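# Set lighting desk faders to taped levels, keep master

## Task

Move every channel fader on the lighting desk to the level marked on the tape strip above it, and leave the master fader where it started.

## Robot and tools

Robot: two arms, left_arm and right_arm, each with a two-finger gripper and a wrist force/torque sensor. Cameras: cam_high (fixed, on a stand behind the arms), cam_left_wrist and cam_right_wrist (on the hands), all 896x504.

Frame: the scene frame has its origin at table-top height, midway between the nominal arm bases; +x points out over the table, +y toward the left_arm side, +z up. Image sides do not match arm names. Calibrated bases: left_arm near (+0.020, +0.360, +0.048) m, right_arm near (+0.048, -0.524, +0.048) m. Printed hand positions may be off by a few cm, more at long reach. The fingers point along the gripper's +z and close along its x axis. end_effector_position is the point between the pads; fingertips reach 9.3 mm past it. The housing starts 38 mm behind that point, is 201 mm long along the closing direction and 46 mm wide; a block on a post sticks out about 12 cm toward the gripper's -y.

Row layout (used by both moving tools): 18 numbers, each in [-1, 1]. First the left arm: dx, dy, dz, rx, ry, rz, gripper position, force_limit, speed; then the same nine for the right arm. dx..rz are offsets, not poses: they count from that arm's Hand target at the start of the action or move, along scene-frame axes, and the arm rotates about its Hand target position. Scale: 1.0 = 0.6 m or 180 degrees; rx, ry, rz form one rotation vector. Repeating an offset moves the arm again. Sending six zeros re-requests the current Hand target. Gripper position is absolute: +1 fully open (80 mm), about -0.90 pads touching, -1 to grip. force_limit: -1 about 15 N per pad, +1 about 35 N. speed: -1 is 5 mm/s, +1 is 100 mm/s. The gripper numbers are commands every time, so resend the previous values to leave a gripper unchanged; 0 is not 'no change'.

execute_actions(actions, cameras): actions is a list of actions; each action is a table of up to 15 rows, one per 1/30 s step; a short table repeats its last row. Every row's offsets count from the start pose of that action, not from the previous row. Images come back only for an empty list or when cameras names them (["all"] for all).

move(target, speed, blend, stop_force, zero, blocking, cameras): straight-line paths toward an offset target, one row or a list of up to 15 rows, all counted from the same starting Hand targets. speed in m/s (0.002 to 3.6, default 0.25), one number or one per target. blend in m rounds corners in a list. stop_force in N (3 to 120) ends an arm's path when it feels that push; it is approximate, can miss light or tipping things, and should not be used when the gripper rotates or when leaving a contact. zero (default true) rezeroes before the move. blocking=false returns early but cannot be combined with stop_force. Paths do not avoid obstacles; keep paths away from an arm's own base. The result adds a 'move:' line: done, off_target, moving, held or fault, plus limits (paced = pose clipped, held = steps withheld).

wait(seconds 0 to 10), stop() to brake a running move, zoom_image(camera, region [x0,y0,x1,y1] pixels, at most 504x504) to read the tape labels and fader positions closely, zero_wrist_force(arm) to zero a sensor.

Results: Hand target (last commanded pose after the 32-degree orientation clip), end_effector_position (m), quaternion wxyz, velocities, joint positions and torques, wrist force/torque in the gripper's own axes (force from the surface into the arm), gripper width_mm and is_grasped (1 only when an object stopped the fingers). Velocities may be dropped when joints read 'within noise'. A gripper may settle short of its Hand target; send the remaining distance as an offset.

Cautions: faders need gentle sideways pushes; the arms are stiff, so a target even slightly past a firm contact can trigger a fault. Torque fault at joint load limits (wrist joints about 21 N m) or force fault near 150 N stops the arm for 10 s. Avoid arm-to-arm contact and closing a gripper on the other arm. Motors heat when holding, stretched, or pushing; at 85 °C the arm brakes for 30 to 60 s. Do not knock anything off the table or bump the master fader. The drive limits joints to 2.84 rad/s. Call finished_scene(scene) only when all faders are set; scene 1 is practice.

Each tool is called after "Request:" by a JSON object that holds its "name" and its "arguments".

## Session

Request:
{"name": "execute_actions", "arguments": {"actions": []}}

Scene clock: 0.00 s.
left_arm: end_effector_position=(+0.0585, +0.0189, +0.2558) width_mm=79.8 is_grasped=0 end_effector_quat_wxyz=(+0.490, -0.204, +0.760, +0.376) | right_arm: end_effector_position=(+0.7873, -0.1974, +0.2943) width_mm=80.2 is_grasped=0 end_effector_quat_wxyz=(+0.021, +0.029, +0.967, -0.251)
Joint positions: left_arm=[-1.968 -1.232 1.79 -0.803 -1.359 2.016] | right_arm=[3.846 -2.596 -0.331 -2.105 1.167 -0.757]
Joint velocities: within noise
Joint torques (N m): no reading
Motor temperatures (°C): left_arm=[32 32 32 32 35 40] | right_arm=[32 28 28 37 35 30]
Wrist force (N): no reading
Wrist torque (N m): no reading
Wrist force, peak (N): no reading
Hand target: left_arm +0.0585, +0.0189, +0.2558; +0.490, -0.204, +0.760, +0.376 | right_arm +0.7873, -0.1974, +0.2943; +0.021, +0.029, +0.967, -0.251
Tool commands: left_gripper/position=+0.996 left_gripper/force_limit=+1.0 left_gripper/speed=+1.0 right_gripper/position=+1.0 right_gripper/force_limit=+1.0 right_gripper/speed=+1.0

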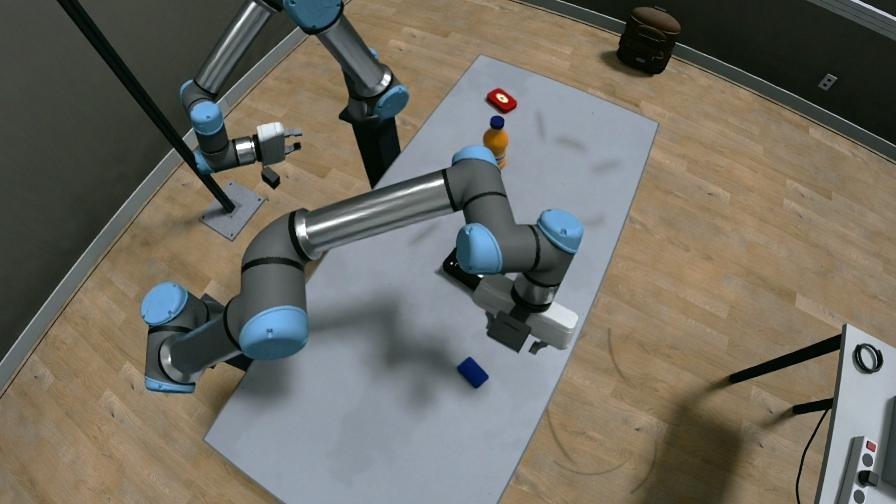

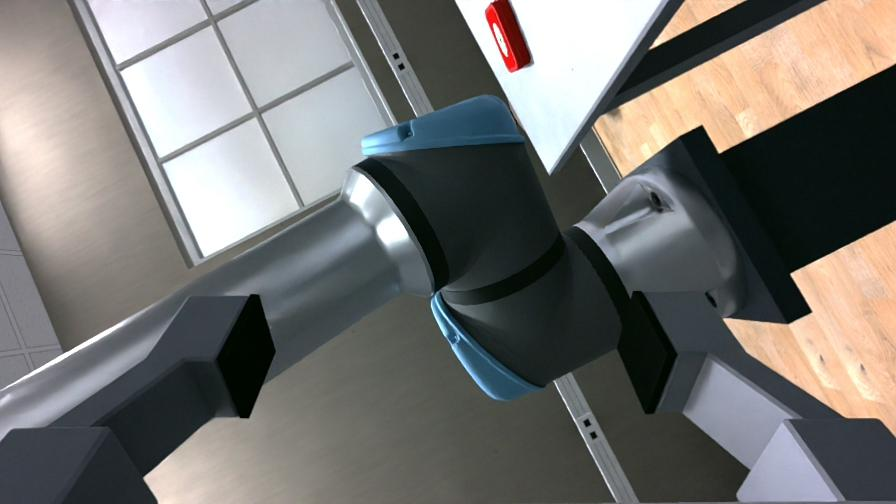

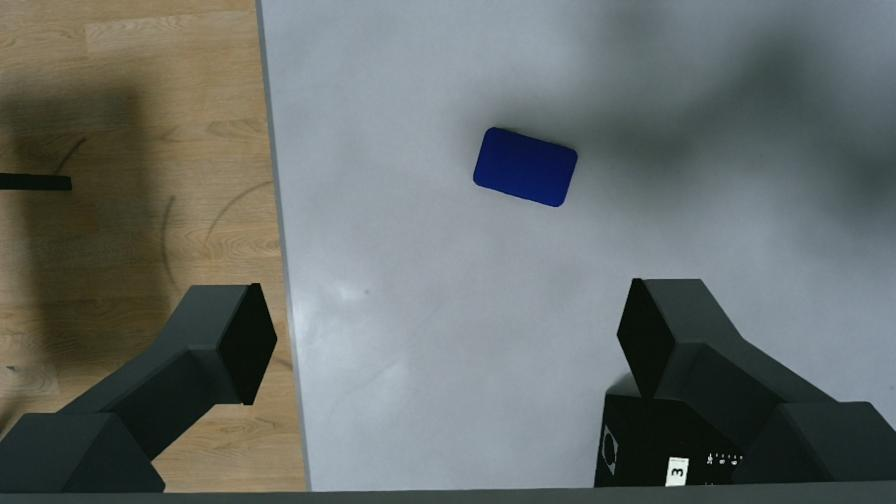

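Request:
{"name": "move", "arguments": {"target": [0,0,0,0,0,0,0.996,1,1,-0.3,0.4,0.2,0,0,0,1,1,1], "cameras": ["all"]}}

Scene clock: 2.90 s.
left_arm: end_effector_position=(+0.0585, +0.0189, +0.2558) width_mm=79.8 is_grasped=0 end_effector_quat_wxyz=(+0.490, -0.204, +0.760, +0.376) | right_arm: end_effector_position=(+0.6066, +0.0415, +0.4135) width_mm=80.2 is_grasped=0 end_effector_quat_wxyz=(+0.119, +0.001, +0.981, -0.156)
Joint positions: left_arm=[-1.968 -1.232 1.79 -0.803 -1.359 2.016] | right_arm=[4.215 -2.586 -0.035 -2.255 1.211 -0.48]
Joint torques (N m): left_arm=[-1.25 -33.09 -16.76 0.87 0.28 -0.16] | right_arm=[12.85 73.71 30.82 4.78 0.7 1.57]
Wrist force (N): left_arm=[-0.1 0.1 0.1] | right_arm=[0.1 0.2 -0.6]
Wrist torque (N m): left_arm=[0.01 0.01 0.00] | right_arm=[0.01 -0.08 -0.02]
Wrist force, peak (N): left_arm=[-0.5 -0.3 0.0] | right_arm=[1.0 1.1 -1.9]
Hand target: left_arm +0.0585, +0.0189, +0.2558; +0.490, -0.204, +0.760, +0.376 | right_arm +0.6073, +0.0426, +0.4143; +0.021, +0.029, +0.967, -0.251
Off the commanded pose: left_arm 0.000 m, 0 deg | right_arm 0.002 m, 16 deg.
elbow stopped short (right arm): the move would have taken joint 3 (elbow) straighter than the controller allows.
move: off_target (right_arm)
camera_calibration:
cam_right_wrist: T_world_to_cam=[[-0.973632, -0.0240881, -0.22685, 0.683629], [-0.0899731, 0.954348, 0.284824, -0.0865084], [0.209633, 0.297724, -0.931351, 0.342476], [0, 0, 0, 1]] pos_world=[0.586025, -0.00293697, 0.498686]

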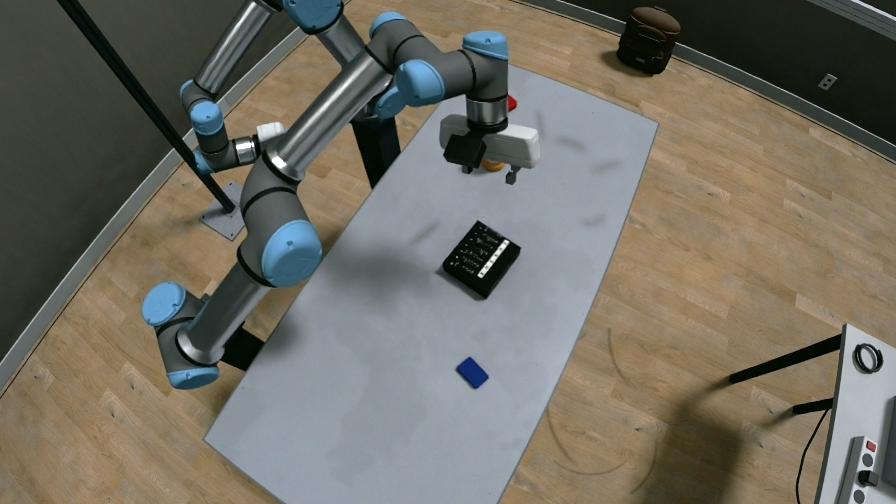

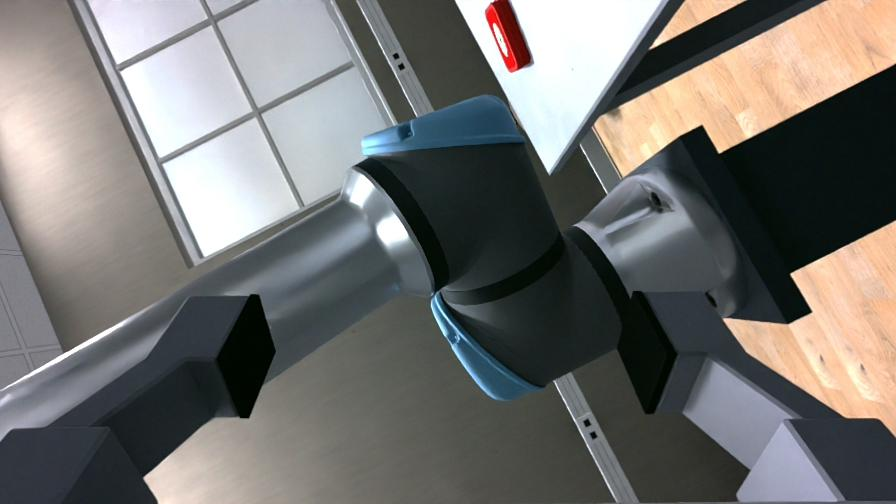

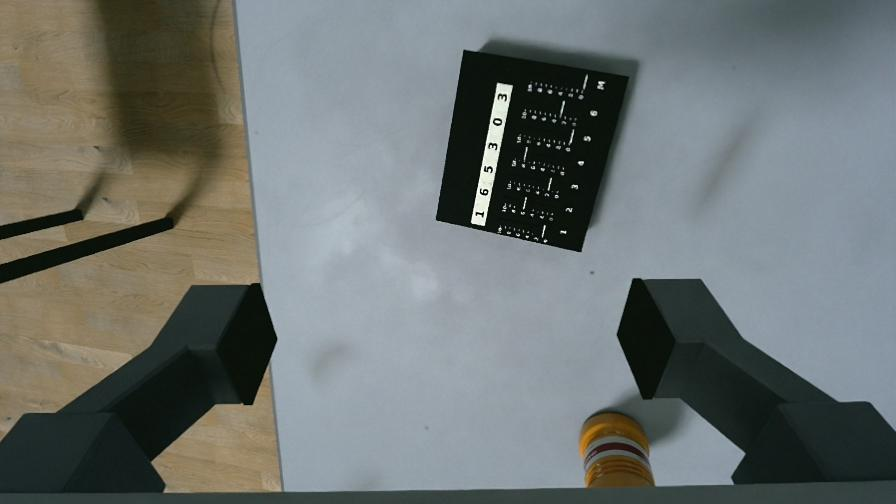

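Request:
{"name": "zoom_image", "arguments": {"camera": "cam_right_wrist", "region": [420, 40, 650, 260]}}

Request:
{"name": "zoom_image", "arguments": {"camera": "cam_high", "region": [430, 210, 530, 310]}}

Scaled by 2.191 from the camera's 896x504 image, which has a finer 1280x720 frame.

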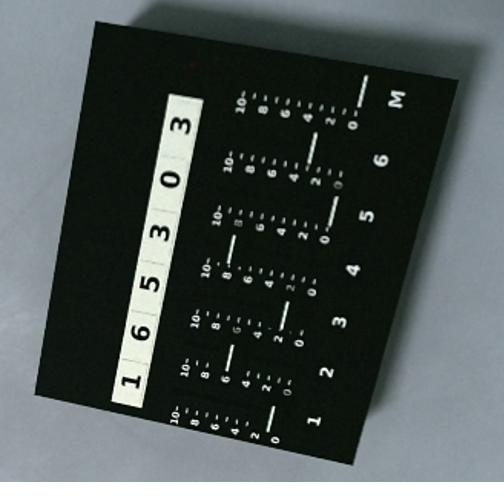

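Scaled by 5.040 from the camera's 896x504 image, which has a finer 1280x720 frame.

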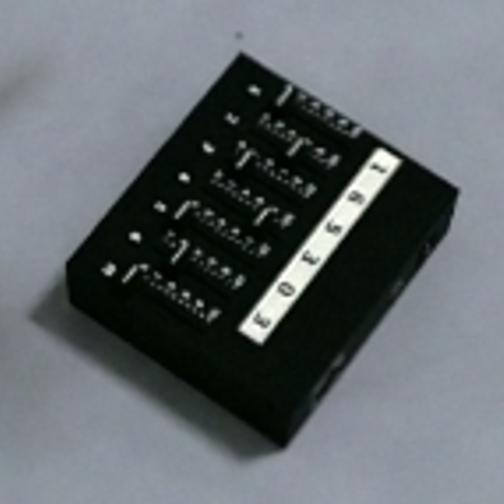

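Request:
{"name": "move", "arguments": {"target": [0,0,0,0,0,0,0.996,1,1,-0.0288,-0.221,-0.2738,0.1629,0.0002,-0.0324,1,1,1], "cameras": ["cam_right_wrist"]}}

Scene clock: 7.30 s.
left_arm: end_effector_position=(+0.0585, +0.0189, +0.2558) width_mm=79.8 is_grasped=0 end_effector_quat_wxyz=(+0.490, -0.204, +0.760, +0.376) | right_arm: end_effector_position=(+0.5901, -0.0900, +0.2500) width_mm=80.2 is_grasped=0 end_effector_quat_wxyz=(+0.000, +0.081, +0.997, +0.001)
Joint positions: left_arm=[-1.968 -1.232 1.79 -0.803 -1.359 2.016] | right_arm=[4.024 -2.079 -1.362 -1.27 1.572 -0.541]
Joint torques (N m): left_arm=[-1.3 -33.35 -17.55 0.85 0.35 -0.18] | right_arm=[-11.91 58.92 15.33 5.1 1.22 -1.05]
Wrist force (N): left_arm=[-0.1 -0.1 -0.1] | right_arm=[0.2 0.9 -1.3]
Wrist torque (N m): left_arm=[-0.01 0.01 0.00] | right_arm=[0.07 -0.05 0.10]
Wrist force, peak (N): left_arm=[-0.6 0.1 -0.2] | right_arm=[0.3 0.7 -2.0]
Hand target: left_arm +0.0585, +0.0189, +0.2558; +0.490, -0.204, +0.760, +0.376 | right_arm +0.5901, -0.0900, +0.2500; +0.000, +0.081, +0.997, +0.001
Off the commanded pose: left_arm 0.000 m, 0 deg | right_arm 0.000 m, 0 deg.
move: done
camera_calibration:
cam_right_wrist: T_world_to_cam=[[-0.985422, 0.169884, 0.00911869, 0.592606], [0.143914, 0.803799, 0.577232, -0.140679], [0.0907331, 0.570129, -0.816529, 0.29881], [0, 0, 0, 1]] pos_world=[0.5771, -0.157957, 0.319787]
Images, in order (width x height): cam_right_wrist 896x504.

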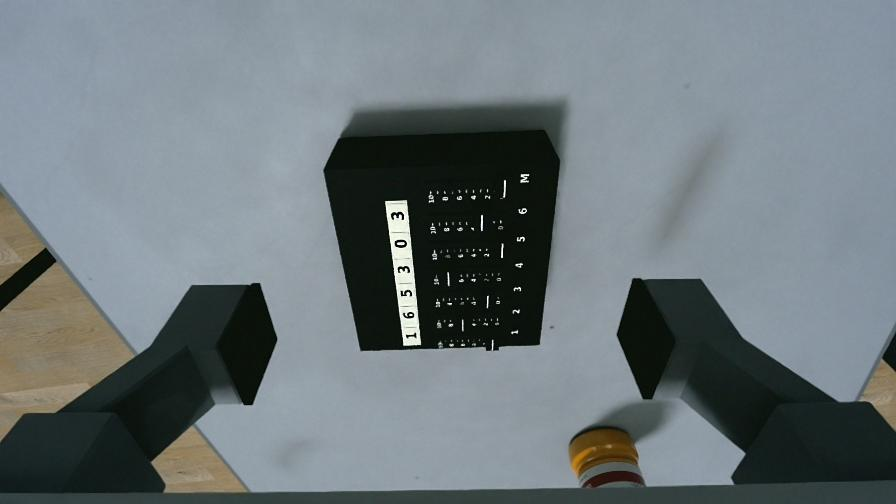

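Request:
{"name": "zoom_image", "arguments": {"camera": "cam_right_wrist", "region": [320, 120, 570, 360]}}

Scaled by 2.016 from the camera's 896x504 image, which has a finer 1280x720 frame.

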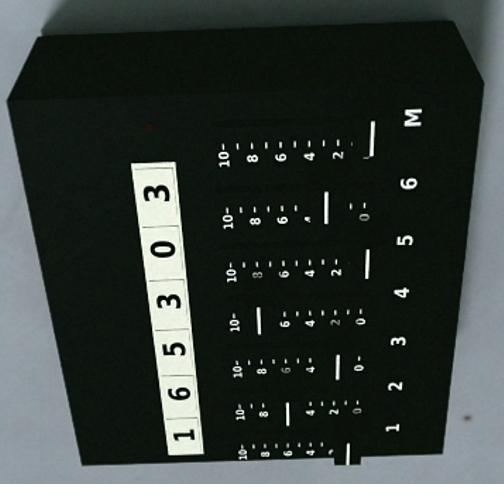

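Request:
{"name": "move", "arguments": {"target": [[0,0,0,0,0,0,0.996,1,1,-0.067,-0.55,0.167,0,0,0,1,1,1],[0.486,0.052,0.24,-0.4459,-0.2878,0.6367,0.996,1,1,-0.067,-0.55,0.167,0,0,0,1,1,1],[0.951,0.205,-0.01,-0.4459,-0.2878,0.6367,0.996,1,1,-0.067,-0.55,0.167,0,0,0,1,1,1]], "speed": 0.4, "cameras": ["all"]}}

Scene clock: 16.73 s.
left_arm: end_effector_position=(+0.6290, +0.1419, +0.2498) width_mm=79.8 is_grasped=0 end_effector_quat_wxyz=(+0.000, +0.997, -0.082, +0.000) | right_arm: end_effector_position=(+0.5499, -0.4200, +0.3502) width_mm=80.2 is_grasped=0 end_effector_quat_wxyz=(+0.000, +0.081, +0.997, +0.001)
Joint positions: left_arm=[-0.512 -1.171 1.523 -1.922 -1.571 1.184] | right_arm=[3.622 -1.592 -1.725 -1.393 1.573 -0.942]
Joint torques (N m): left_arm=[4.81 -29.63 -32.89 -0.79 -1.19 3.36] | right_arm=[-13.04 35.38 35.77 0.11 1.19 -0.95]
Wrist force (N): left_arm=[-1.5 4.7 1.0] | right_arm=[-0.2 0.7 -0.9]
Wrist torque (N m): left_arm=[0.43 -0.25 0.08] | right_arm=[0.05 -0.01 0.04]
Wrist force, peak (N): left_arm=[-3.0 5.7 0.4] | right_arm=[0.3 3.0 -0.8]
Hand target: left_arm +0.6291, +0.1419, +0.2498; +0.000, +0.997, -0.082, +0.000 | right_arm +0.5499, -0.4200, +0.3502; +0.000, +0.081, +0.997, +0.001
Off the commanded pose: left_arm 0.000 m, 0 deg | right_arm 0.000 m, 0 deg.
move: done
camera_calibration:
cam_left_wrist: T_world_to_cam=[[0.988496, -0.15115, 0.00548336, -0.601225], [-0.127207, -0.811203, 0.570761, 0.0692517], [-0.0818225, -0.564892, -0.821098, 0.433831], [0, 0, 0, 1]] pos_world=[0.638615, 0.210369, 0.319988]
cam_right_wrist: T_world_to_cam=[[-0.985428, 0.169855, 0.00901824, 0.608187], [0.143812, 0.80368, 0.577422, 0.0725194], [0.0908301, 0.570305, -0.816396, 0.572451], [0, 0, 0, 1]] pos_world=[0.5369, -0.488058, 0.419988]

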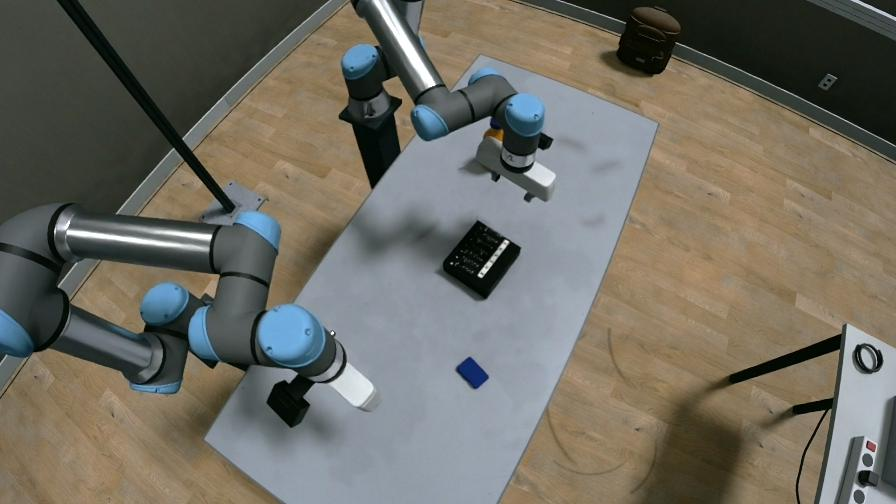

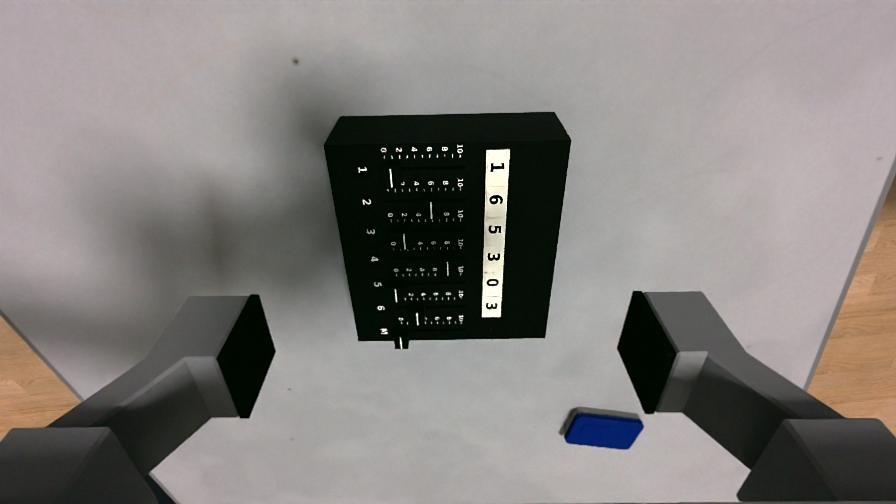

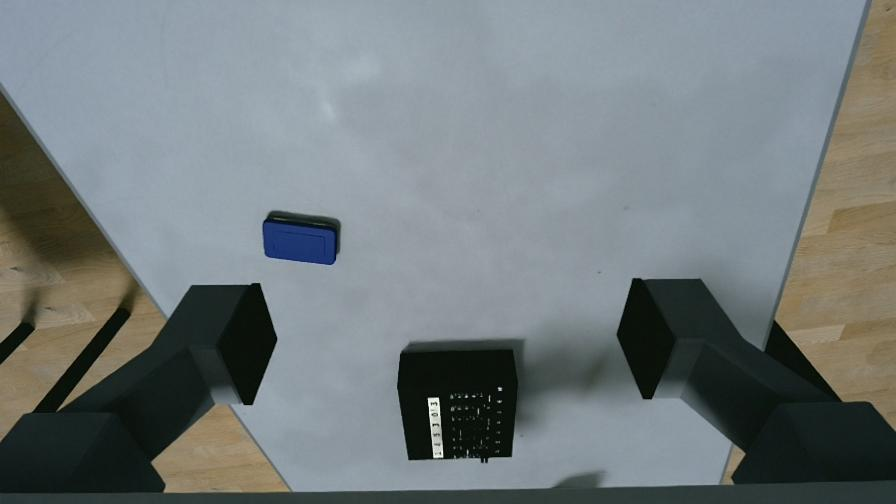

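Request:
{"name": "zoom_image", "arguments": {"camera": "cam_left_wrist", "region": [310, 100, 590, 360]}}

Request:
{"name": "zoom_image", "arguments": {"camera": "cam_left_wrist", "region": [350, 240, 480, 360]}}

Request:
{"name": "zoom_image", "arguments": {"camera": "cam_left_wrist", "region": [350, 140, 480, 260]}}

Scaled by 1.800 from the camera's 896x504 image, which has a finer 1280x720 frame.

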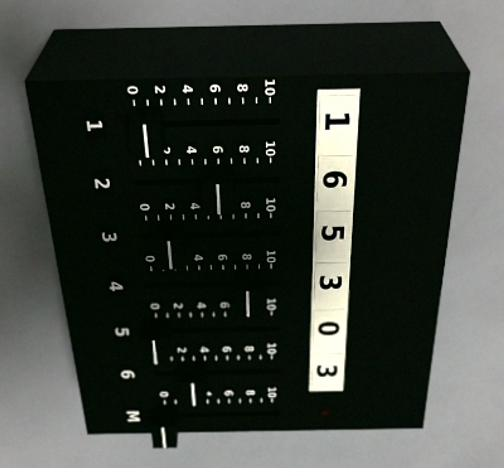

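Scaled by 3.877 from the camera's 896x504 image, which has a finer 1280x720 frame.

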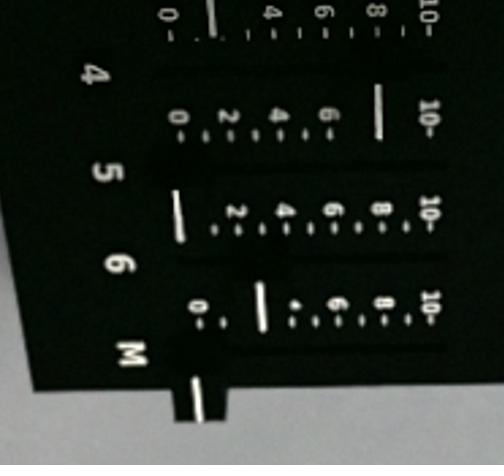

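Scaled by 3.877 from the camera's 896x504 image, which has a finer 1280x720 frame.

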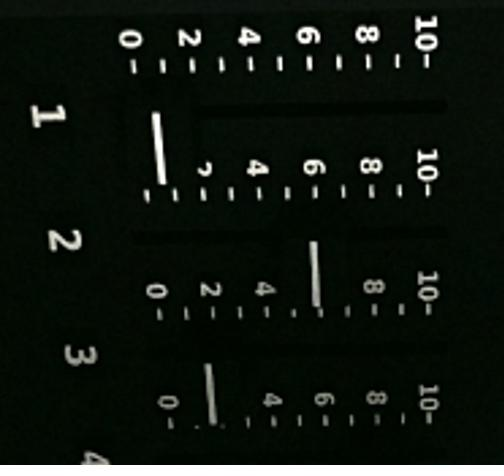

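Request:
{"name": "move", "arguments": {"target": [-0.0717,-0.1628,-0.278,0,0,0.0089,-0.14,-1,1,0,0,0,0,0,0,1,1,1], "cameras": ["cam_left_wrist"]}}

Request:
{"name": "zoom_image", "arguments": {"camera": "cam_left_wrist", "region": [270, 130, 620, 400]}}

Scene clock: 22.50 s.
left_arm: end_effector_position=(+0.5861, +0.0443, +0.0831) width_mm=32.1 is_grasped=0 end_effector_quat_wxyz=(+0.000, +0.998, -0.068, +0.000) | right_arm: end_effector_position=(+0.5499, -0.4200, +0.3502) width_mm=80.2 is_grasped=0 end_effector_quat_wxyz=(+0.000, +0.081, +0.997, +0.001)
Joint positions: left_arm=[-0.677 -0.966 1.692 -2.296 -1.571 0.991] | right_arm=[3.622 -1.592 -1.725 -1.393 1.573 -0.942]
Joint torques (N m): left_arm=[-6.99 -30.87 -29.11 -4.57 1.46 -2.76] | right_arm=[-12.2 33.48 34.51 0.17 1.3 -0.88]
Wrist force (N): left_arm=[-1.4 4.7 1.4] | right_arm=[0.2 0.6 -0.6]
Wrist torque (N m): left_arm=[0.42 -0.27 0.19] | right_arm=[0.04 -0.06 0.04]
Wrist force, peak (N): left_arm=[-1.8 5.5 3.0] | right_arm=[0.0 1.0 -1.2]
Hand target: left_arm +0.5861, +0.0442, +0.0830; +0.000, +0.998, -0.068, +0.000 | right_arm +0.5499, -0.4200, +0.3502; +0.000, +0.081, +0.997, +0.001
Off the commanded pose: left_arm 0.000 m, 0 deg | right_arm 0.000 m, 0 deg.
move: done
camera_calibration:
cam_left_wrist: T_world_to_cam=[[0.992327, -0.123521, 0.00539607, -0.576111], [-0.104488, -0.814486, 0.570697, 0.0666173], [-0.0660983, -0.566882, -0.821143, 0.22919], [0, 0, 0, 1]] pos_world=[0.5938, 0.113021, 0.153288]
Images, in order (width x height): cam_left_wrist 896x504.

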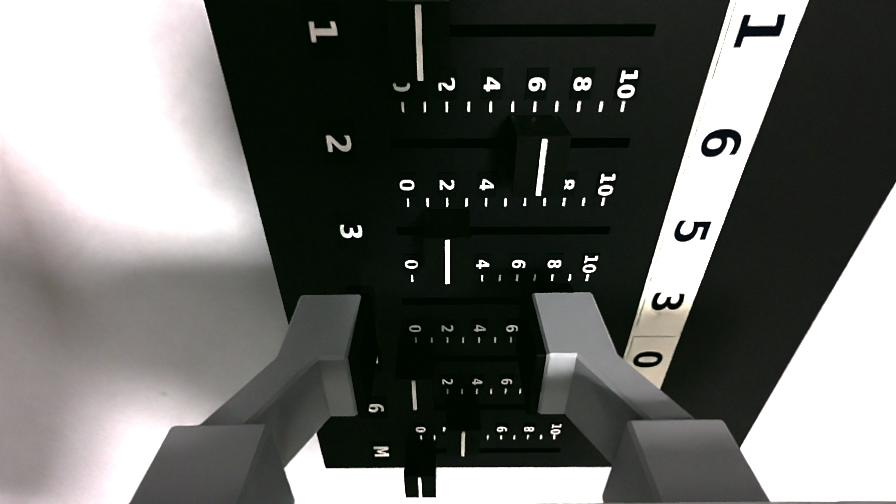

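Scaled by 1.440 from the camera's 896x504 image, which has a finer 1280x720 frame.

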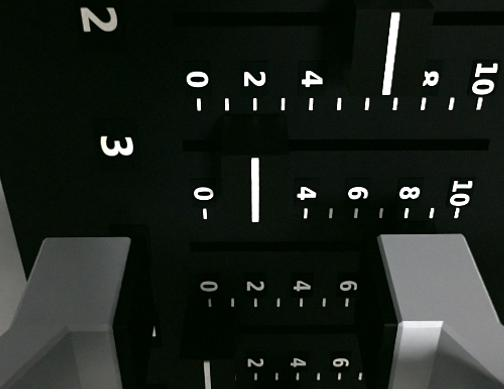

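Request:
{"name": "move", "arguments": {"target": [0,0.0067,-0.0283,0,0,0,-0.14,-1,1,0,0,0,0,0,0,1,1,1], "speed": 0.05, "cameras": ["cam_left_wrist"]}}

Request:
{"name": "zoom_image", "arguments": {"camera": "cam_left_wrist", "region": [270, 180, 620, 440]}}

Scene clock: 25.47 s.
left_arm: end_effector_position=(+0.5877, +0.0453, +0.0770) width_mm=32.1 is_grasped=0 end_effector_quat_wxyz=(+0.002, +0.998, -0.068, +0.002) | right_arm: end_effector_position=(+0.5499, -0.4200, +0.3502) width_mm=80.2 is_grasped=0 end_effector_quat_wxyz=(+0.000, +0.081, +0.997, +0.001)
Joint positions: left_arm=[-0.674 -0.956 1.698 -2.318 -1.571 0.994] | right_arm=[3.622 -1.592 -1.725 -1.393 1.573 -0.942]
Joint torques (N m): left_arm=[-1.02 -45.2 -17.89 -0.94 0.21 0] | right_arm=[-12.64 32.46 35.52 0.15 1.19 -0.96]
Wrist force (N): left_arm=[-0.3 6.4 -17.5] | right_arm=[0.0 0.9 -1.1]
Wrist torque (N m): left_arm=[0.25 0.18 0.24] | right_arm=[0.07 -0.04 0.04]
Wrist force, peak (N): left_arm=[-0.9 -1.3 -163.1] | right_arm=[-0.1 1.2 -1.0]
Hand target: left_arm +0.5877, +0.0453, +0.0770; +0.002, +0.998, -0.068, +0.002 (not the last commanded pose) | right_arm +0.5499, -0.4200, +0.3502; +0.000, +0.081, +0.997, +0.001
Tool commands: left_gripper/position=-0.14 left_gripper/force_limit=-1.0 left_gripper/speed=+1.0 right_gripper/position=+1.0 right_gripper/force_limit=+1.0 right_gripper/speed=+1.0
Off the commanded pose: left_arm 0.011 m, 0 deg | right_arm 0.000 m, 0 deg.
FORCE FAULT: contact force on the left arm reached its limit, and that arm stopped. The contact can be on any part of that arm, not only on its tool. That arm's remaining commands of this call were not run. That arm is still stopped at the end of this call. That arm stays stopped for about 10 more seconds. Until then a move that you send moves the other arm only, and its call returns only when the move has ended. Once the stop has ended, the next robot result says so. If the stop ends while you think or write, that arm runs what you send next, counted from a new Hand target: where the arm stands when the stop ends. While its stop runs, that arm, its gripper or tool too, takes no new command. Until it ends, the stop uses up actions while you think or wait. An arm that is not stopped still takes commands.
move: fault (left_arm)
camera_calibration:
cam_left_wrist: T_world_to_cam=[[0.992318, -0.123198, 0.0112838, -0.577997], [-0.107329, -0.811946, 0.573781, 0.0724021], [-0.0615269, -0.570584, -0.818931, 0.222135], [0, 0, 0, 1]] pos_world=[0.594995, 0.114325, 0.146893]
Images, in order (width x height): cam_left_wrist 896x504.

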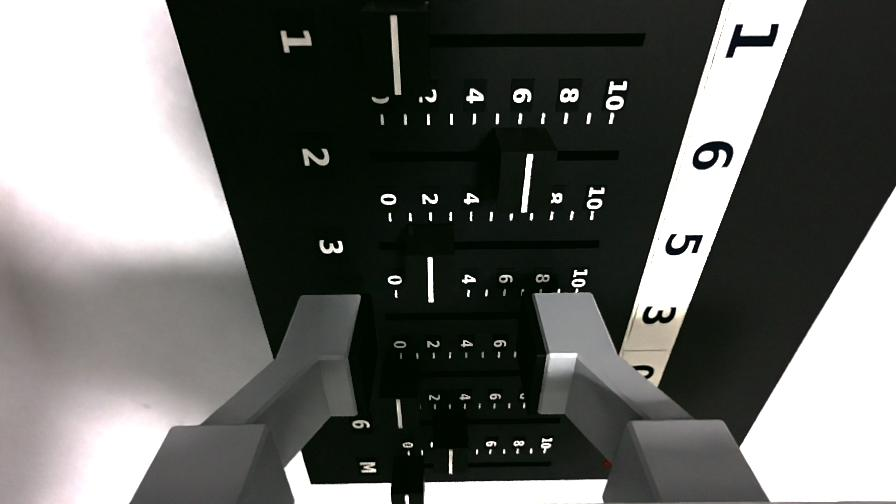

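Scaled by 1.440 from the camera's 896x504 image, which has a finer 1280x720 frame.

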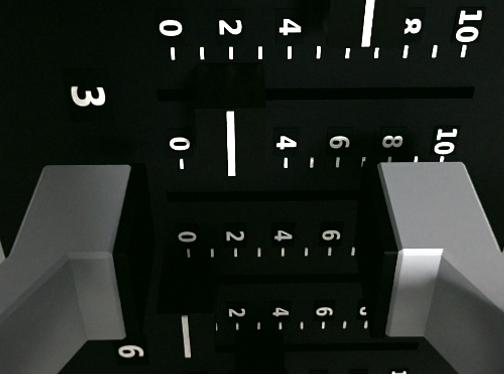

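Request:
{"name": "wait", "arguments": {"seconds": 10}}

Scene clock: 36.03 s.
left_arm: end_effector_position=(+0.5877, +0.0453, +0.0770) width_mm=32.1 is_grasped=0 end_effector_quat_wxyz=(+0.002, +0.998, -0.068, +0.002) | right_arm: end_effector_position=(+0.5499, -0.4200, +0.3502) width_mm=80.2 is_grasped=0 end_effector_quat_wxyz=(+0.000, +0.081, +0.997, +0.001)
Joint positions: left_arm=[-0.674 -0.956 1.698 -2.318 -1.571 0.994] | right_arm=[3.622 -1.592 -1.725 -1.393 1.573 -0.942]
Joint torques (N m): left_arm=[-1.06 -45.02 -17.45 -1 0.2 0.07] | right_arm=[-12.31 28.47 34.27 0.23 1.07 -0.85]
Wrist force (N): left_arm=[-0.3 7.0 -16.0] | right_arm=[0.0 0.6 -0.9]
Wrist torque (N m): left_arm=[0.29 0.21 0.24] | right_arm=[0.04 -0.04 0.04]
Wrist force, peak (N): left_arm=[-0.5 6.5 -17.6] | right_arm=[-0.2 1.1 -1.1]
Hand target: left_arm +0.5877, +0.0453, +0.0770; +0.002, +0.998, -0.068, +0.002 (not the last commanded pose) | right_arm +0.5499, -0.4200, +0.3502; +0.000, +0.081, +0.997, +0.001
Tool commands: left_gripper/position=-0.14 left_gripper/force_limit=-1.0 left_gripper/speed=+1.0 right_gripper/position=+1.0 right_gripper/force_limit=+1.0 right_gripper/speed=+1.0
Off the commanded pose: left_arm 0.011 m, 0 deg | right_arm 0.000 m, 0 deg.
FORCE FAULT, CONTINUED: the left arm's stop, for the force fault that an earlier result reported, is over. The rest of the stop counts as 19 of the actions that you can send in this scene. During its stop the left arm's controller moved it back a little. That arm's target is now where it stood when the stop ended, not its last command. That arm accepts commands again.
wait: 10.00 s; at rest from the start

Request:
{"name": "move", "arguments": {"target": [[0,0,0.0467,0.00136,0.00118,0,-0.14,-1,1,0,0,0,0,0,0,1,1,1],[-0.0012,0.0178,0.0467,0.00136,0.00118,0,-0.14,-1,1,0,0,0,0,0,0,1,1,1]], "speed": 0.08, "cameras": ["cam_left_wrist"]}}

Request:
{"name": "zoom_image", "arguments": {"camera": "cam_left_wrist", "region": [270, 180, 620, 440]}}

Scene clock: 38.27 s.
left_arm: end_effector_position=(+0.5870, +0.0558, +0.1050) width_mm=32.1 is_grasped=0 end_effector_quat_wxyz=(+0.000, +0.998, -0.068, +0.000) | right_arm: end_effector_position=(+0.5499, -0.4200, +0.3502) width_mm=80.2 is_grasped=0 end_effector_quat_wxyz=(+0.000, +0.081, +0.997, +0.001)
Joint positions: left_arm=[-0.662 -1.009 1.696 -2.258 -1.57 1.006] | right_arm=[3.622 -1.592 -1.725 -1.393 1.573 -0.942]
Joint torques (N m): left_arm=[7.09 -59.49 -8.73 -5.23 1.04 3.05] | right_arm=[-12.69 27.07 35.07 0.45 1.16 -0.81]
Wrist force (N): left_arm=[-1.1 4.5 1.3] | right_arm=[0.2 0.8 -0.9]
Wrist torque (N m): left_arm=[0.40 -0.32 0.09] | right_arm=[0.06 -0.07 0.04]
Wrist force, peak (N): left_arm=[-0.5 6.7 -17.3] | right_arm=[-0.3 1.2 -0.9]
Hand target: left_arm +0.5870, +0.0559, +0.1050; +0.000, +0.998, -0.068, +0.000 | right_arm +0.5499, -0.4200, +0.3502; +0.000, +0.081, +0.997, +0.001
Off the commanded pose: left_arm 0.000 m, 0 deg | right_arm 0.000 m, 0 deg.
move: done
camera_calibration:
cam_left_wrist: T_world_to_cam=[[0.992357, -0.123196, 0.0071093, -0.57596], [-0.105197, -0.814446, 0.570623, 0.0639999], [-0.0645081, -0.56701, -0.821181, 0.25282], [0, 0, 0, 1]] pos_world=[0.594599, 0.12452, 0.175186]
Images, in order (width x height): cam_left_wrist 896x504.

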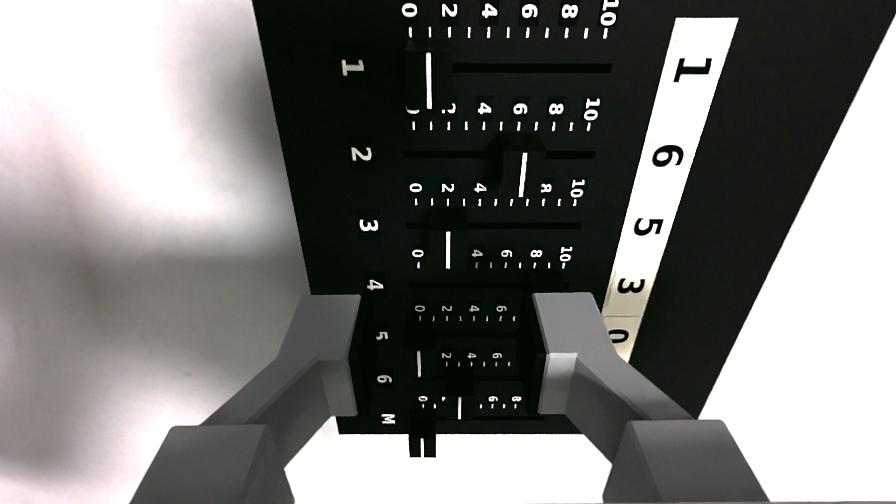

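Scaled by 1.440 from the camera's 896x504 image, which has a finer 1280x720 frame.

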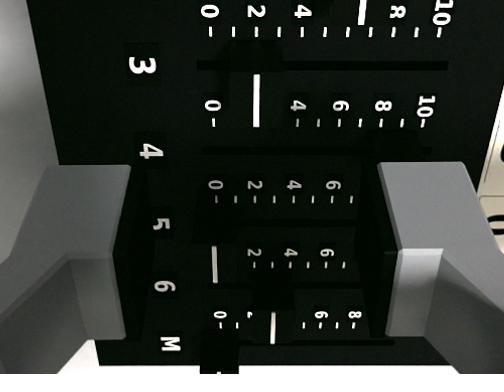

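Request:
{"name": "move", "arguments": {"target": [0,0,-0.0533,0,0,0,-0.14,-1,1,0,0,0,0,0,0,1,1,1], "speed": 0.03, "stop_force": 8, "cameras": ["cam_left_wrist"]}}

Request:
{"name": "zoom_image", "arguments": {"camera": "cam_left_wrist", "region": [270, 180, 620, 440]}}

Scene clock: 41.03 s.
left_arm: end_effector_position=(+0.5870, +0.0559, +0.0730) width_mm=32.1 is_grasped=0 end_effector_quat_wxyz=(+0.000, +0.998, -0.068, +0.000) | right_arm: end_effector_position=(+0.5499, -0.4200, +0.3502) width_mm=80.2 is_grasped=0 end_effector_quat_wxyz=(+0.000, +0.081, +0.997, +0.001)
Joint positions: left_arm=[-0.662 -0.959 1.714 -2.326 -1.57 1.006] | right_arm=[3.622 -1.592 -1.725 -1.393 1.573 -0.942]
Joint torques (N m): left_arm=[2 -31.17 -7.37 -5.12 -1.17 2.62] | right_arm=[-12.81 25.59 34.53 0.17 1.01 -0.89]
Wrist force (N): left_arm=[-1.1 4.5 1.3] | right_arm=[-0.1 0.9 -1.0]
Wrist torque (N m): left_arm=[0.40 -0.31 0.09] | right_arm=[0.07 -0.04 0.04]
Wrist force, peak (N): left_arm=[-1.3 4.6 2.0] | right_arm=[-0.1 1.2 -1.1]
Hand target: left_arm +0.5870, +0.0559, +0.0730; +0.000, +0.998, -0.068, +0.000 | right_arm +0.5499, -0.4200, +0.3502; +0.000, +0.081, +0.997, +0.001
Off the commanded pose: left_arm 0.000 m, 0 deg | right_arm 0.000 m, 0 deg.
move: done
camera_calibration:
cam_left_wrist: T_world_to_cam=[[0.992356, -0.1232, 0.00712722, -0.575709], [-0.105205, -0.814398, 0.570691, 0.0824119], [-0.0645044, -0.567078, -0.821134, 0.226655], [0, 0, 0, 1]] pos_world=[0.594599, 0.12472, 0.143186]
Images, in order (width x height): cam_left_wrist 896x504.

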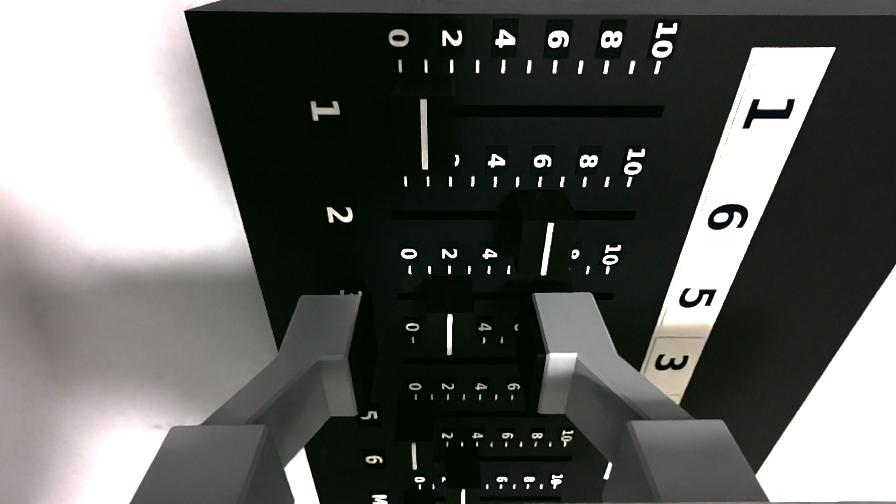

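Scaled by 1.440 from the camera's 896x504 image, which has a finer 1280x720 frame.

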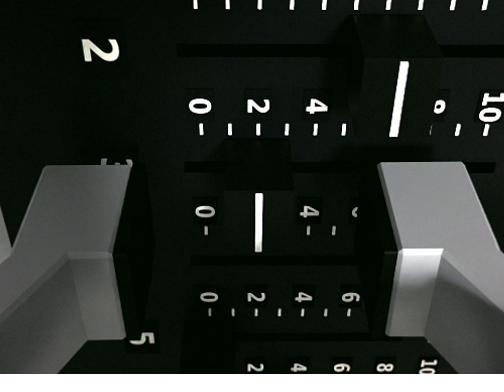

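Request:
{"name": "move", "arguments": {"target": [0,0,0,0,0,0,-1,-1,-0.3,0,0,0,0,0,0,1,1,1], "cameras": ["cam_left_wrist"]}}

Request:
{"name": "zoom_image", "arguments": {"camera": "cam_left_wrist", "region": [350, 200, 550, 380]}}

Scene clock: 42.10 s.
left_arm: end_effector_position=(+0.5870, +0.0559, +0.0730) width_mm=9.5 is_grasped=1 end_effector_quat_wxyz=(+0.000, +0.998, -0.068, +0.000) | right_arm: end_effector_position=(+0.5499, -0.4200, +0.3502) width_mm=80.2 is_grasped=0 end_effector_quat_wxyz=(+0.000, +0.081, +0.997, +0.001)
Joint positions: left_arm=[-0.662 -0.959 1.714 -2.326 -1.57 1.006] | right_arm=[3.622 -1.592 -1.725 -1.393 1.573 -0.942]
Joint torques (N m): left_arm=[1.55 -32.07 -7.7 -3.88 -1.16 2.62] | right_arm=[-13.08 26.45 34.64 0.44 0.87 -0.81]
Wrist force (N): left_arm=[0.4 4.0 1.7] | right_arm=[-0.2 0.6 -0.9]
Wrist torque (N m): left_arm=[0.40 -0.25 0.11] | right_arm=[0.05 -0.03 0.04]
Wrist force, peak (N): left_arm=[-1.6 4.7 1.8] | right_arm=[0.3 0.8 -1.1]
Hand target: left_arm +0.5870, +0.0559, +0.0730; +0.000, +0.998, -0.068, +0.000 | right_arm +0.5499, -0.4200, +0.3502; +0.000, +0.081, +0.997, +0.001
Off the commanded pose: left_arm 0.000 m, 0 deg | right_arm 0.000 m, 0 deg.
move: done
camera_calibration:
cam_left_wrist: T_world_to_cam=[[0.992356, -0.123199, 0.00712652, -0.575709], [-0.105204, -0.814398, 0.570691, 0.0824112], [-0.0645044, -0.567078, -0.821134, 0.226655], [0, 0, 0, 1]] pos_world=[0.594599, 0.12472, 0.143186]
Images, in order (width x height): cam_left_wrist 896x504.

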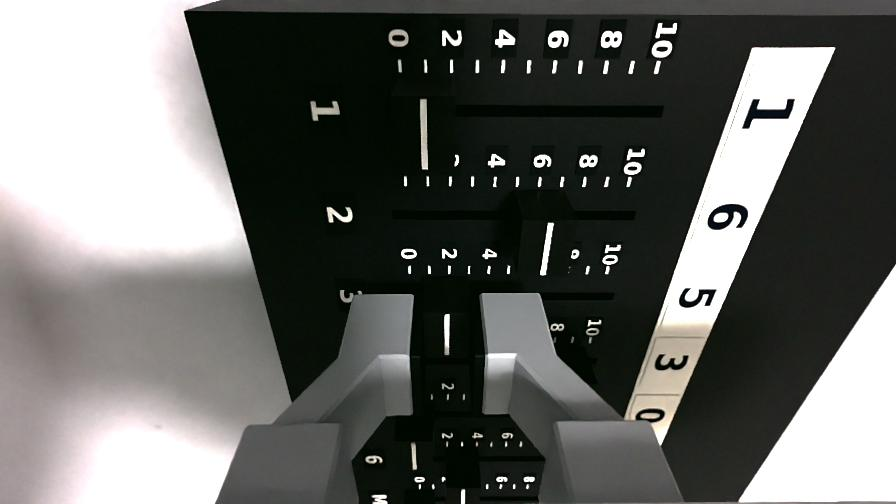

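Scaled by 2.520 from the camera's 896x504 image, which has a finer 1280x720 frame.

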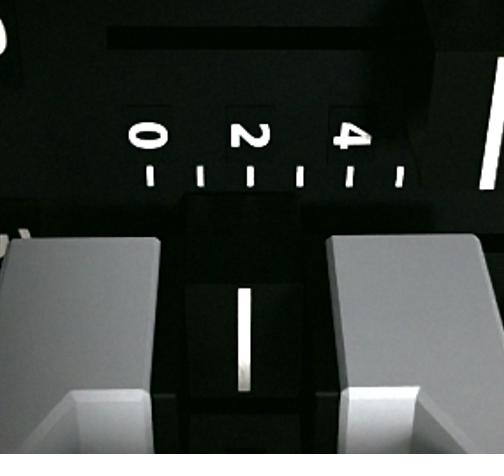

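Request:
{"name": "move", "arguments": {"target": [0.0238,-0.0031,0,0,0,0,-1,-1,-0.3,0,0,0,0,0,0,1,1,1], "speed": 0.05, "cameras": ["cam_left_wrist"]}}

Request:
{"name": "zoom_image", "arguments": {"camera": "cam_left_wrist", "region": [350, 200, 550, 380]}}

Scene clock: 43.47 s.
left_arm: end_effector_position=(+0.6012, +0.0541, +0.0730) width_mm=9.5 is_grasped=1 end_effector_quat_wxyz=(+0.000, +0.998, -0.068, +0.000) | right_arm: end_effector_position=(+0.5499, -0.4200, +0.3502) width_mm=80.2 is_grasped=0 end_effector_quat_wxyz=(+0.000, +0.081, +0.997, +0.001)
Joint positions: left_arm=[-0.65 -0.935 1.67 -2.306 -1.57 1.018] | right_arm=[3.622 -1.592 -1.725 -1.393 1.573 -0.942]
Joint torques (N m): left_arm=[5.32 -34.4 -27.95 -1.06 -0.07 2.97] | right_arm=[-12.75 24.73 35.91 0.38 0.92 -0.74]
Wrist force (N): left_arm=[-3.0 4.2 -0.1] | right_arm=[-0.1 0.9 -0.7]
Wrist torque (N m): left_arm=[0.36 -0.32 0.10] | right_arm=[0.08 -0.03 0.04]
Wrist force, peak (N): left_arm=[-3.5 4.8 0.8] | right_arm=[0.0 0.9 -1.1]
Hand target: left_arm +0.6013, +0.0541, +0.0730; +0.000, +0.998, -0.068, +0.000 | right_arm +0.5499, -0.4200, +0.3502; +0.000, +0.081, +0.997, +0.001
Off the commanded pose: left_arm 0.000 m, 0 deg | right_arm 0.000 m, 0 deg.
move: done
camera_calibration:
cam_left_wrist: T_world_to_cam=[[0.992356, -0.1232, 0.00712722, -0.589936], [-0.105205, -0.814398, 0.570691, 0.0823479], [-0.0645044, -0.567078, -0.821134, 0.226487], [0, 0, 0, 1]] pos_world=[0.608699, 0.12282, 0.143186]
Images, in order (width x height): cam_left_wrist 896x504.

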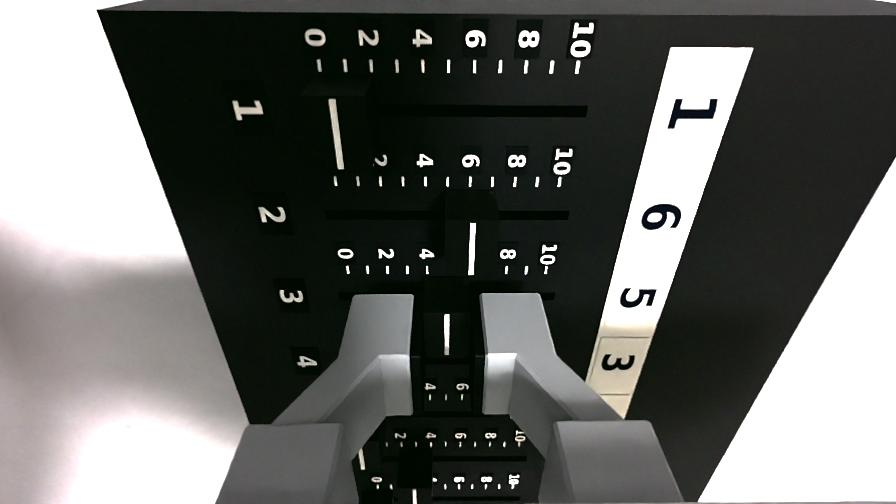

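Scaled by 2.520 from the camera's 896x504 image, which has a finer 1280x720 frame.

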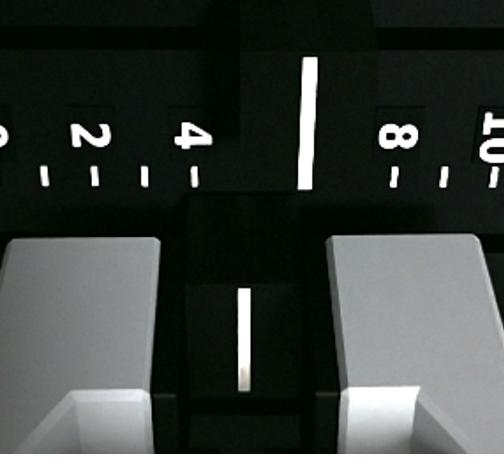

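Request:
{"name": "move", "arguments": {"target": [[0,0,0,0,0,0,-0.14,-1,0.5,0,0,0,0,0,0,1,1,1],[0,0,0.025,0,0,0,-0.14,-1,0.5,0,0,0,0,0,0,1,1,1],[0.01832,-0.04028,0.025,0,0,0,-0.14,-1,0.5,0,0,0,0,0,0,1,1,1],[0.01832,-0.04028,-0.005,0,0,0,-1,-1,0.5,0,0,0,0,0,0,1,1,1],[-0.01988,-0.03545,-0.005,0,0,0,-1,-1,0.5,0,0,0,0,0,0,1,1,1]], "speed": 0.1, "blend": [0,0.005,0.005,0,0], "cameras": ["cam_left_wrist"]}}

Request:
{"name": "zoom_image", "arguments": {"camera": "cam_left_wrist", "region": [350, 200, 550, 380]}}

Scene clock: 48.53 s.
left_arm: end_effector_position=(+0.5894, +0.0328, +0.0700) width_mm=9.5 is_grasped=1 end_effector_quat_wxyz=(+0.000, +0.998, -0.068, +0.000) | right_arm: end_effector_position=(+0.5499, -0.4200, +0.3502) width_mm=80.2 is_grasped=0 end_effector_quat_wxyz=(+0.000, +0.081, +0.997, +0.001)
Joint positions: left_arm=[-0.687 -0.931 1.671 -2.312 -1.57 0.981] | right_arm=[3.622 -1.592 -1.725 -1.393 1.573 -0.942]
Joint torques (N m): left_arm=[-7.78 -61.6 -7.99 -4.61 0.92 -3.09] | right_arm=[-12.5 23.37 35.32 0.46 0.93 -0.6]
Wrist force (N): left_arm=[0.4 2.4 1.5] | right_arm=[0.1 1.0 -0.9]
Wrist torque (N m): left_arm=[0.35 -0.28 0.20] | right_arm=[0.08 -0.05 0.04]
Wrist force, peak (N): left_arm=[-3.0 4.8 1.3] | right_arm=[0.0 1.0 -1.1]
Hand target: left_arm +0.5893, +0.0328, +0.0700; +0.000, +0.998, -0.068, +0.000 | right_arm +0.5499, -0.4200, +0.3502; +0.000, +0.081, +0.997, +0.001
Off the commanded pose: left_arm 0.000 m, 0 deg | right_arm 0.000 m, 0 deg.
move: done
camera_calibration:
cam_left_wrist: T_world_to_cam=[[0.992361, -0.123172, 0.00698895, -0.580914], [-0.1051, -0.814373, 0.570746, 0.0654092], [-0.0646086, -0.56712, -0.821097, 0.211252], [0, 0, 0, 1]] pos_world=[0.597, 0.10152, 0.140186]
Images, in order (width x height): cam_left_wrist 896x504.

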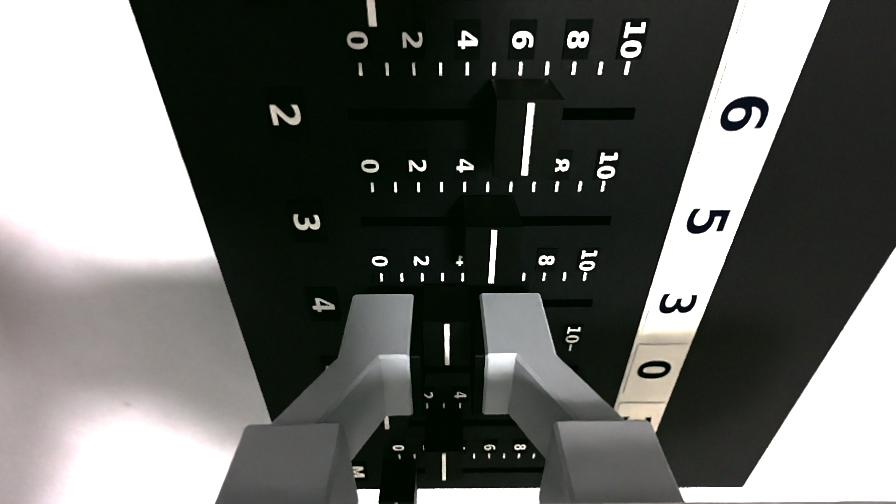

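Scaled by 2.520 from the camera's 896x504 image, which has a finer 1280x720 frame.

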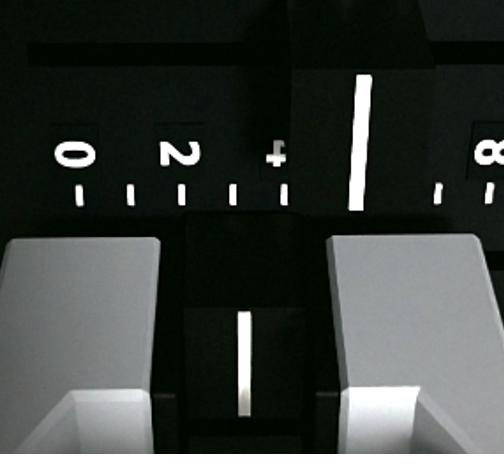

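Request:
{"name": "move", "arguments": {"target": [-0.00168,0.00021,0,0,0,0,-1,-1,0.5,0,0,0,0,0,0,1,1,1], "speed": 0.05, "cameras": ["cam_left_wrist"]}}

Request:
{"name": "zoom_image", "arguments": {"camera": "cam_left_wrist", "region": [350, 200, 550, 380]}}

Scene clock: 50.97 s.
left_arm: end_effector_position=(+0.5884, +0.0329, +0.0700) width_mm=9.5 is_grasped=1 end_effector_quat_wxyz=(+0.000, +0.998, -0.068, +0.000) | right_arm: end_effector_position=(+0.5499, -0.4200, +0.3502) width_mm=80.2 is_grasped=0 end_effector_quat_wxyz=(+0.000, +0.081, +0.997, +0.001)
Joint positions: left_arm=[-0.688 -0.932 1.675 -2.314 -1.57 0.98] | right_arm=[3.622 -1.592 -1.725 -1.393 1.573 -0.942]
Joint torques (N m): left_arm=[-8.64 -60.86 -8.16 -4.66 1.45 -2.88] | right_arm=[-12.86 21.42 34.47 0.4 1.03 -0.59]
Wrist force (N): left_arm=[0.4 2.6 2.8] | right_arm=[-0.1 0.9 -0.8]
Wrist torque (N m): left_arm=[0.35 -0.26 0.20] | right_arm=[0.07 -0.03 0.04]
Wrist force, peak (N): left_arm=[0.9 2.6 3.0] | right_arm=[0.1 0.9 -1.1]
Hand target: left_arm +0.5883, +0.0329, +0.0700; +0.000, +0.998, -0.068, +0.000 | right_arm +0.5499, -0.4200, +0.3502; +0.000, +0.081, +0.997, +0.001
Off the commanded pose: left_arm 0.000 m, 0 deg | right_arm 0.000 m, 0 deg.
move: done
camera_calibration:
cam_left_wrist: T_world_to_cam=[[0.992356, -0.1232, 0.00712722, -0.579812], [-0.105205, -0.814398, 0.570691, 0.0655296], [-0.0645044, -0.567078, -0.821134, 0.211233], [0, 0, 0, 1]] pos_world=[0.595899, 0.10172, 0.140186]
Images, in order (width x height): cam_left_wrist 896x504.

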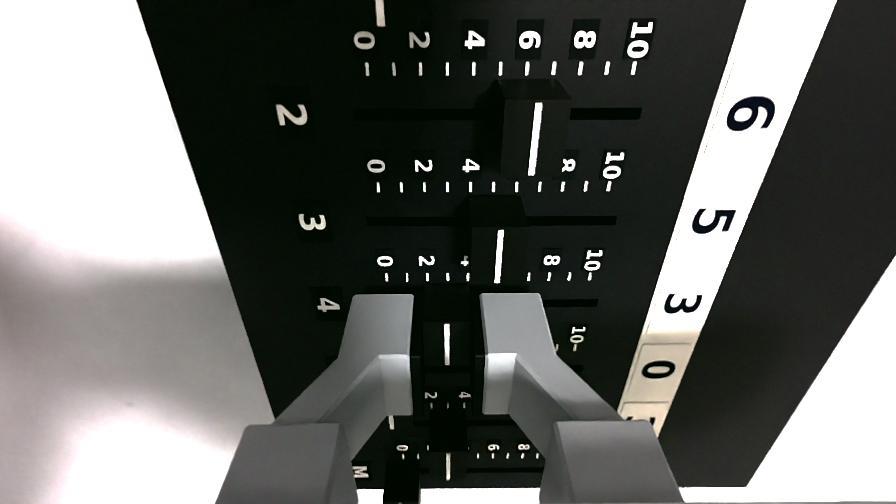

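Scaled by 2.520 from the camera's 896x504 image, which has a finer 1280x720 frame.

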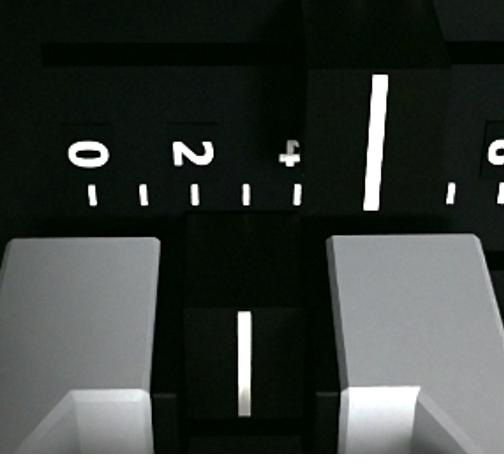

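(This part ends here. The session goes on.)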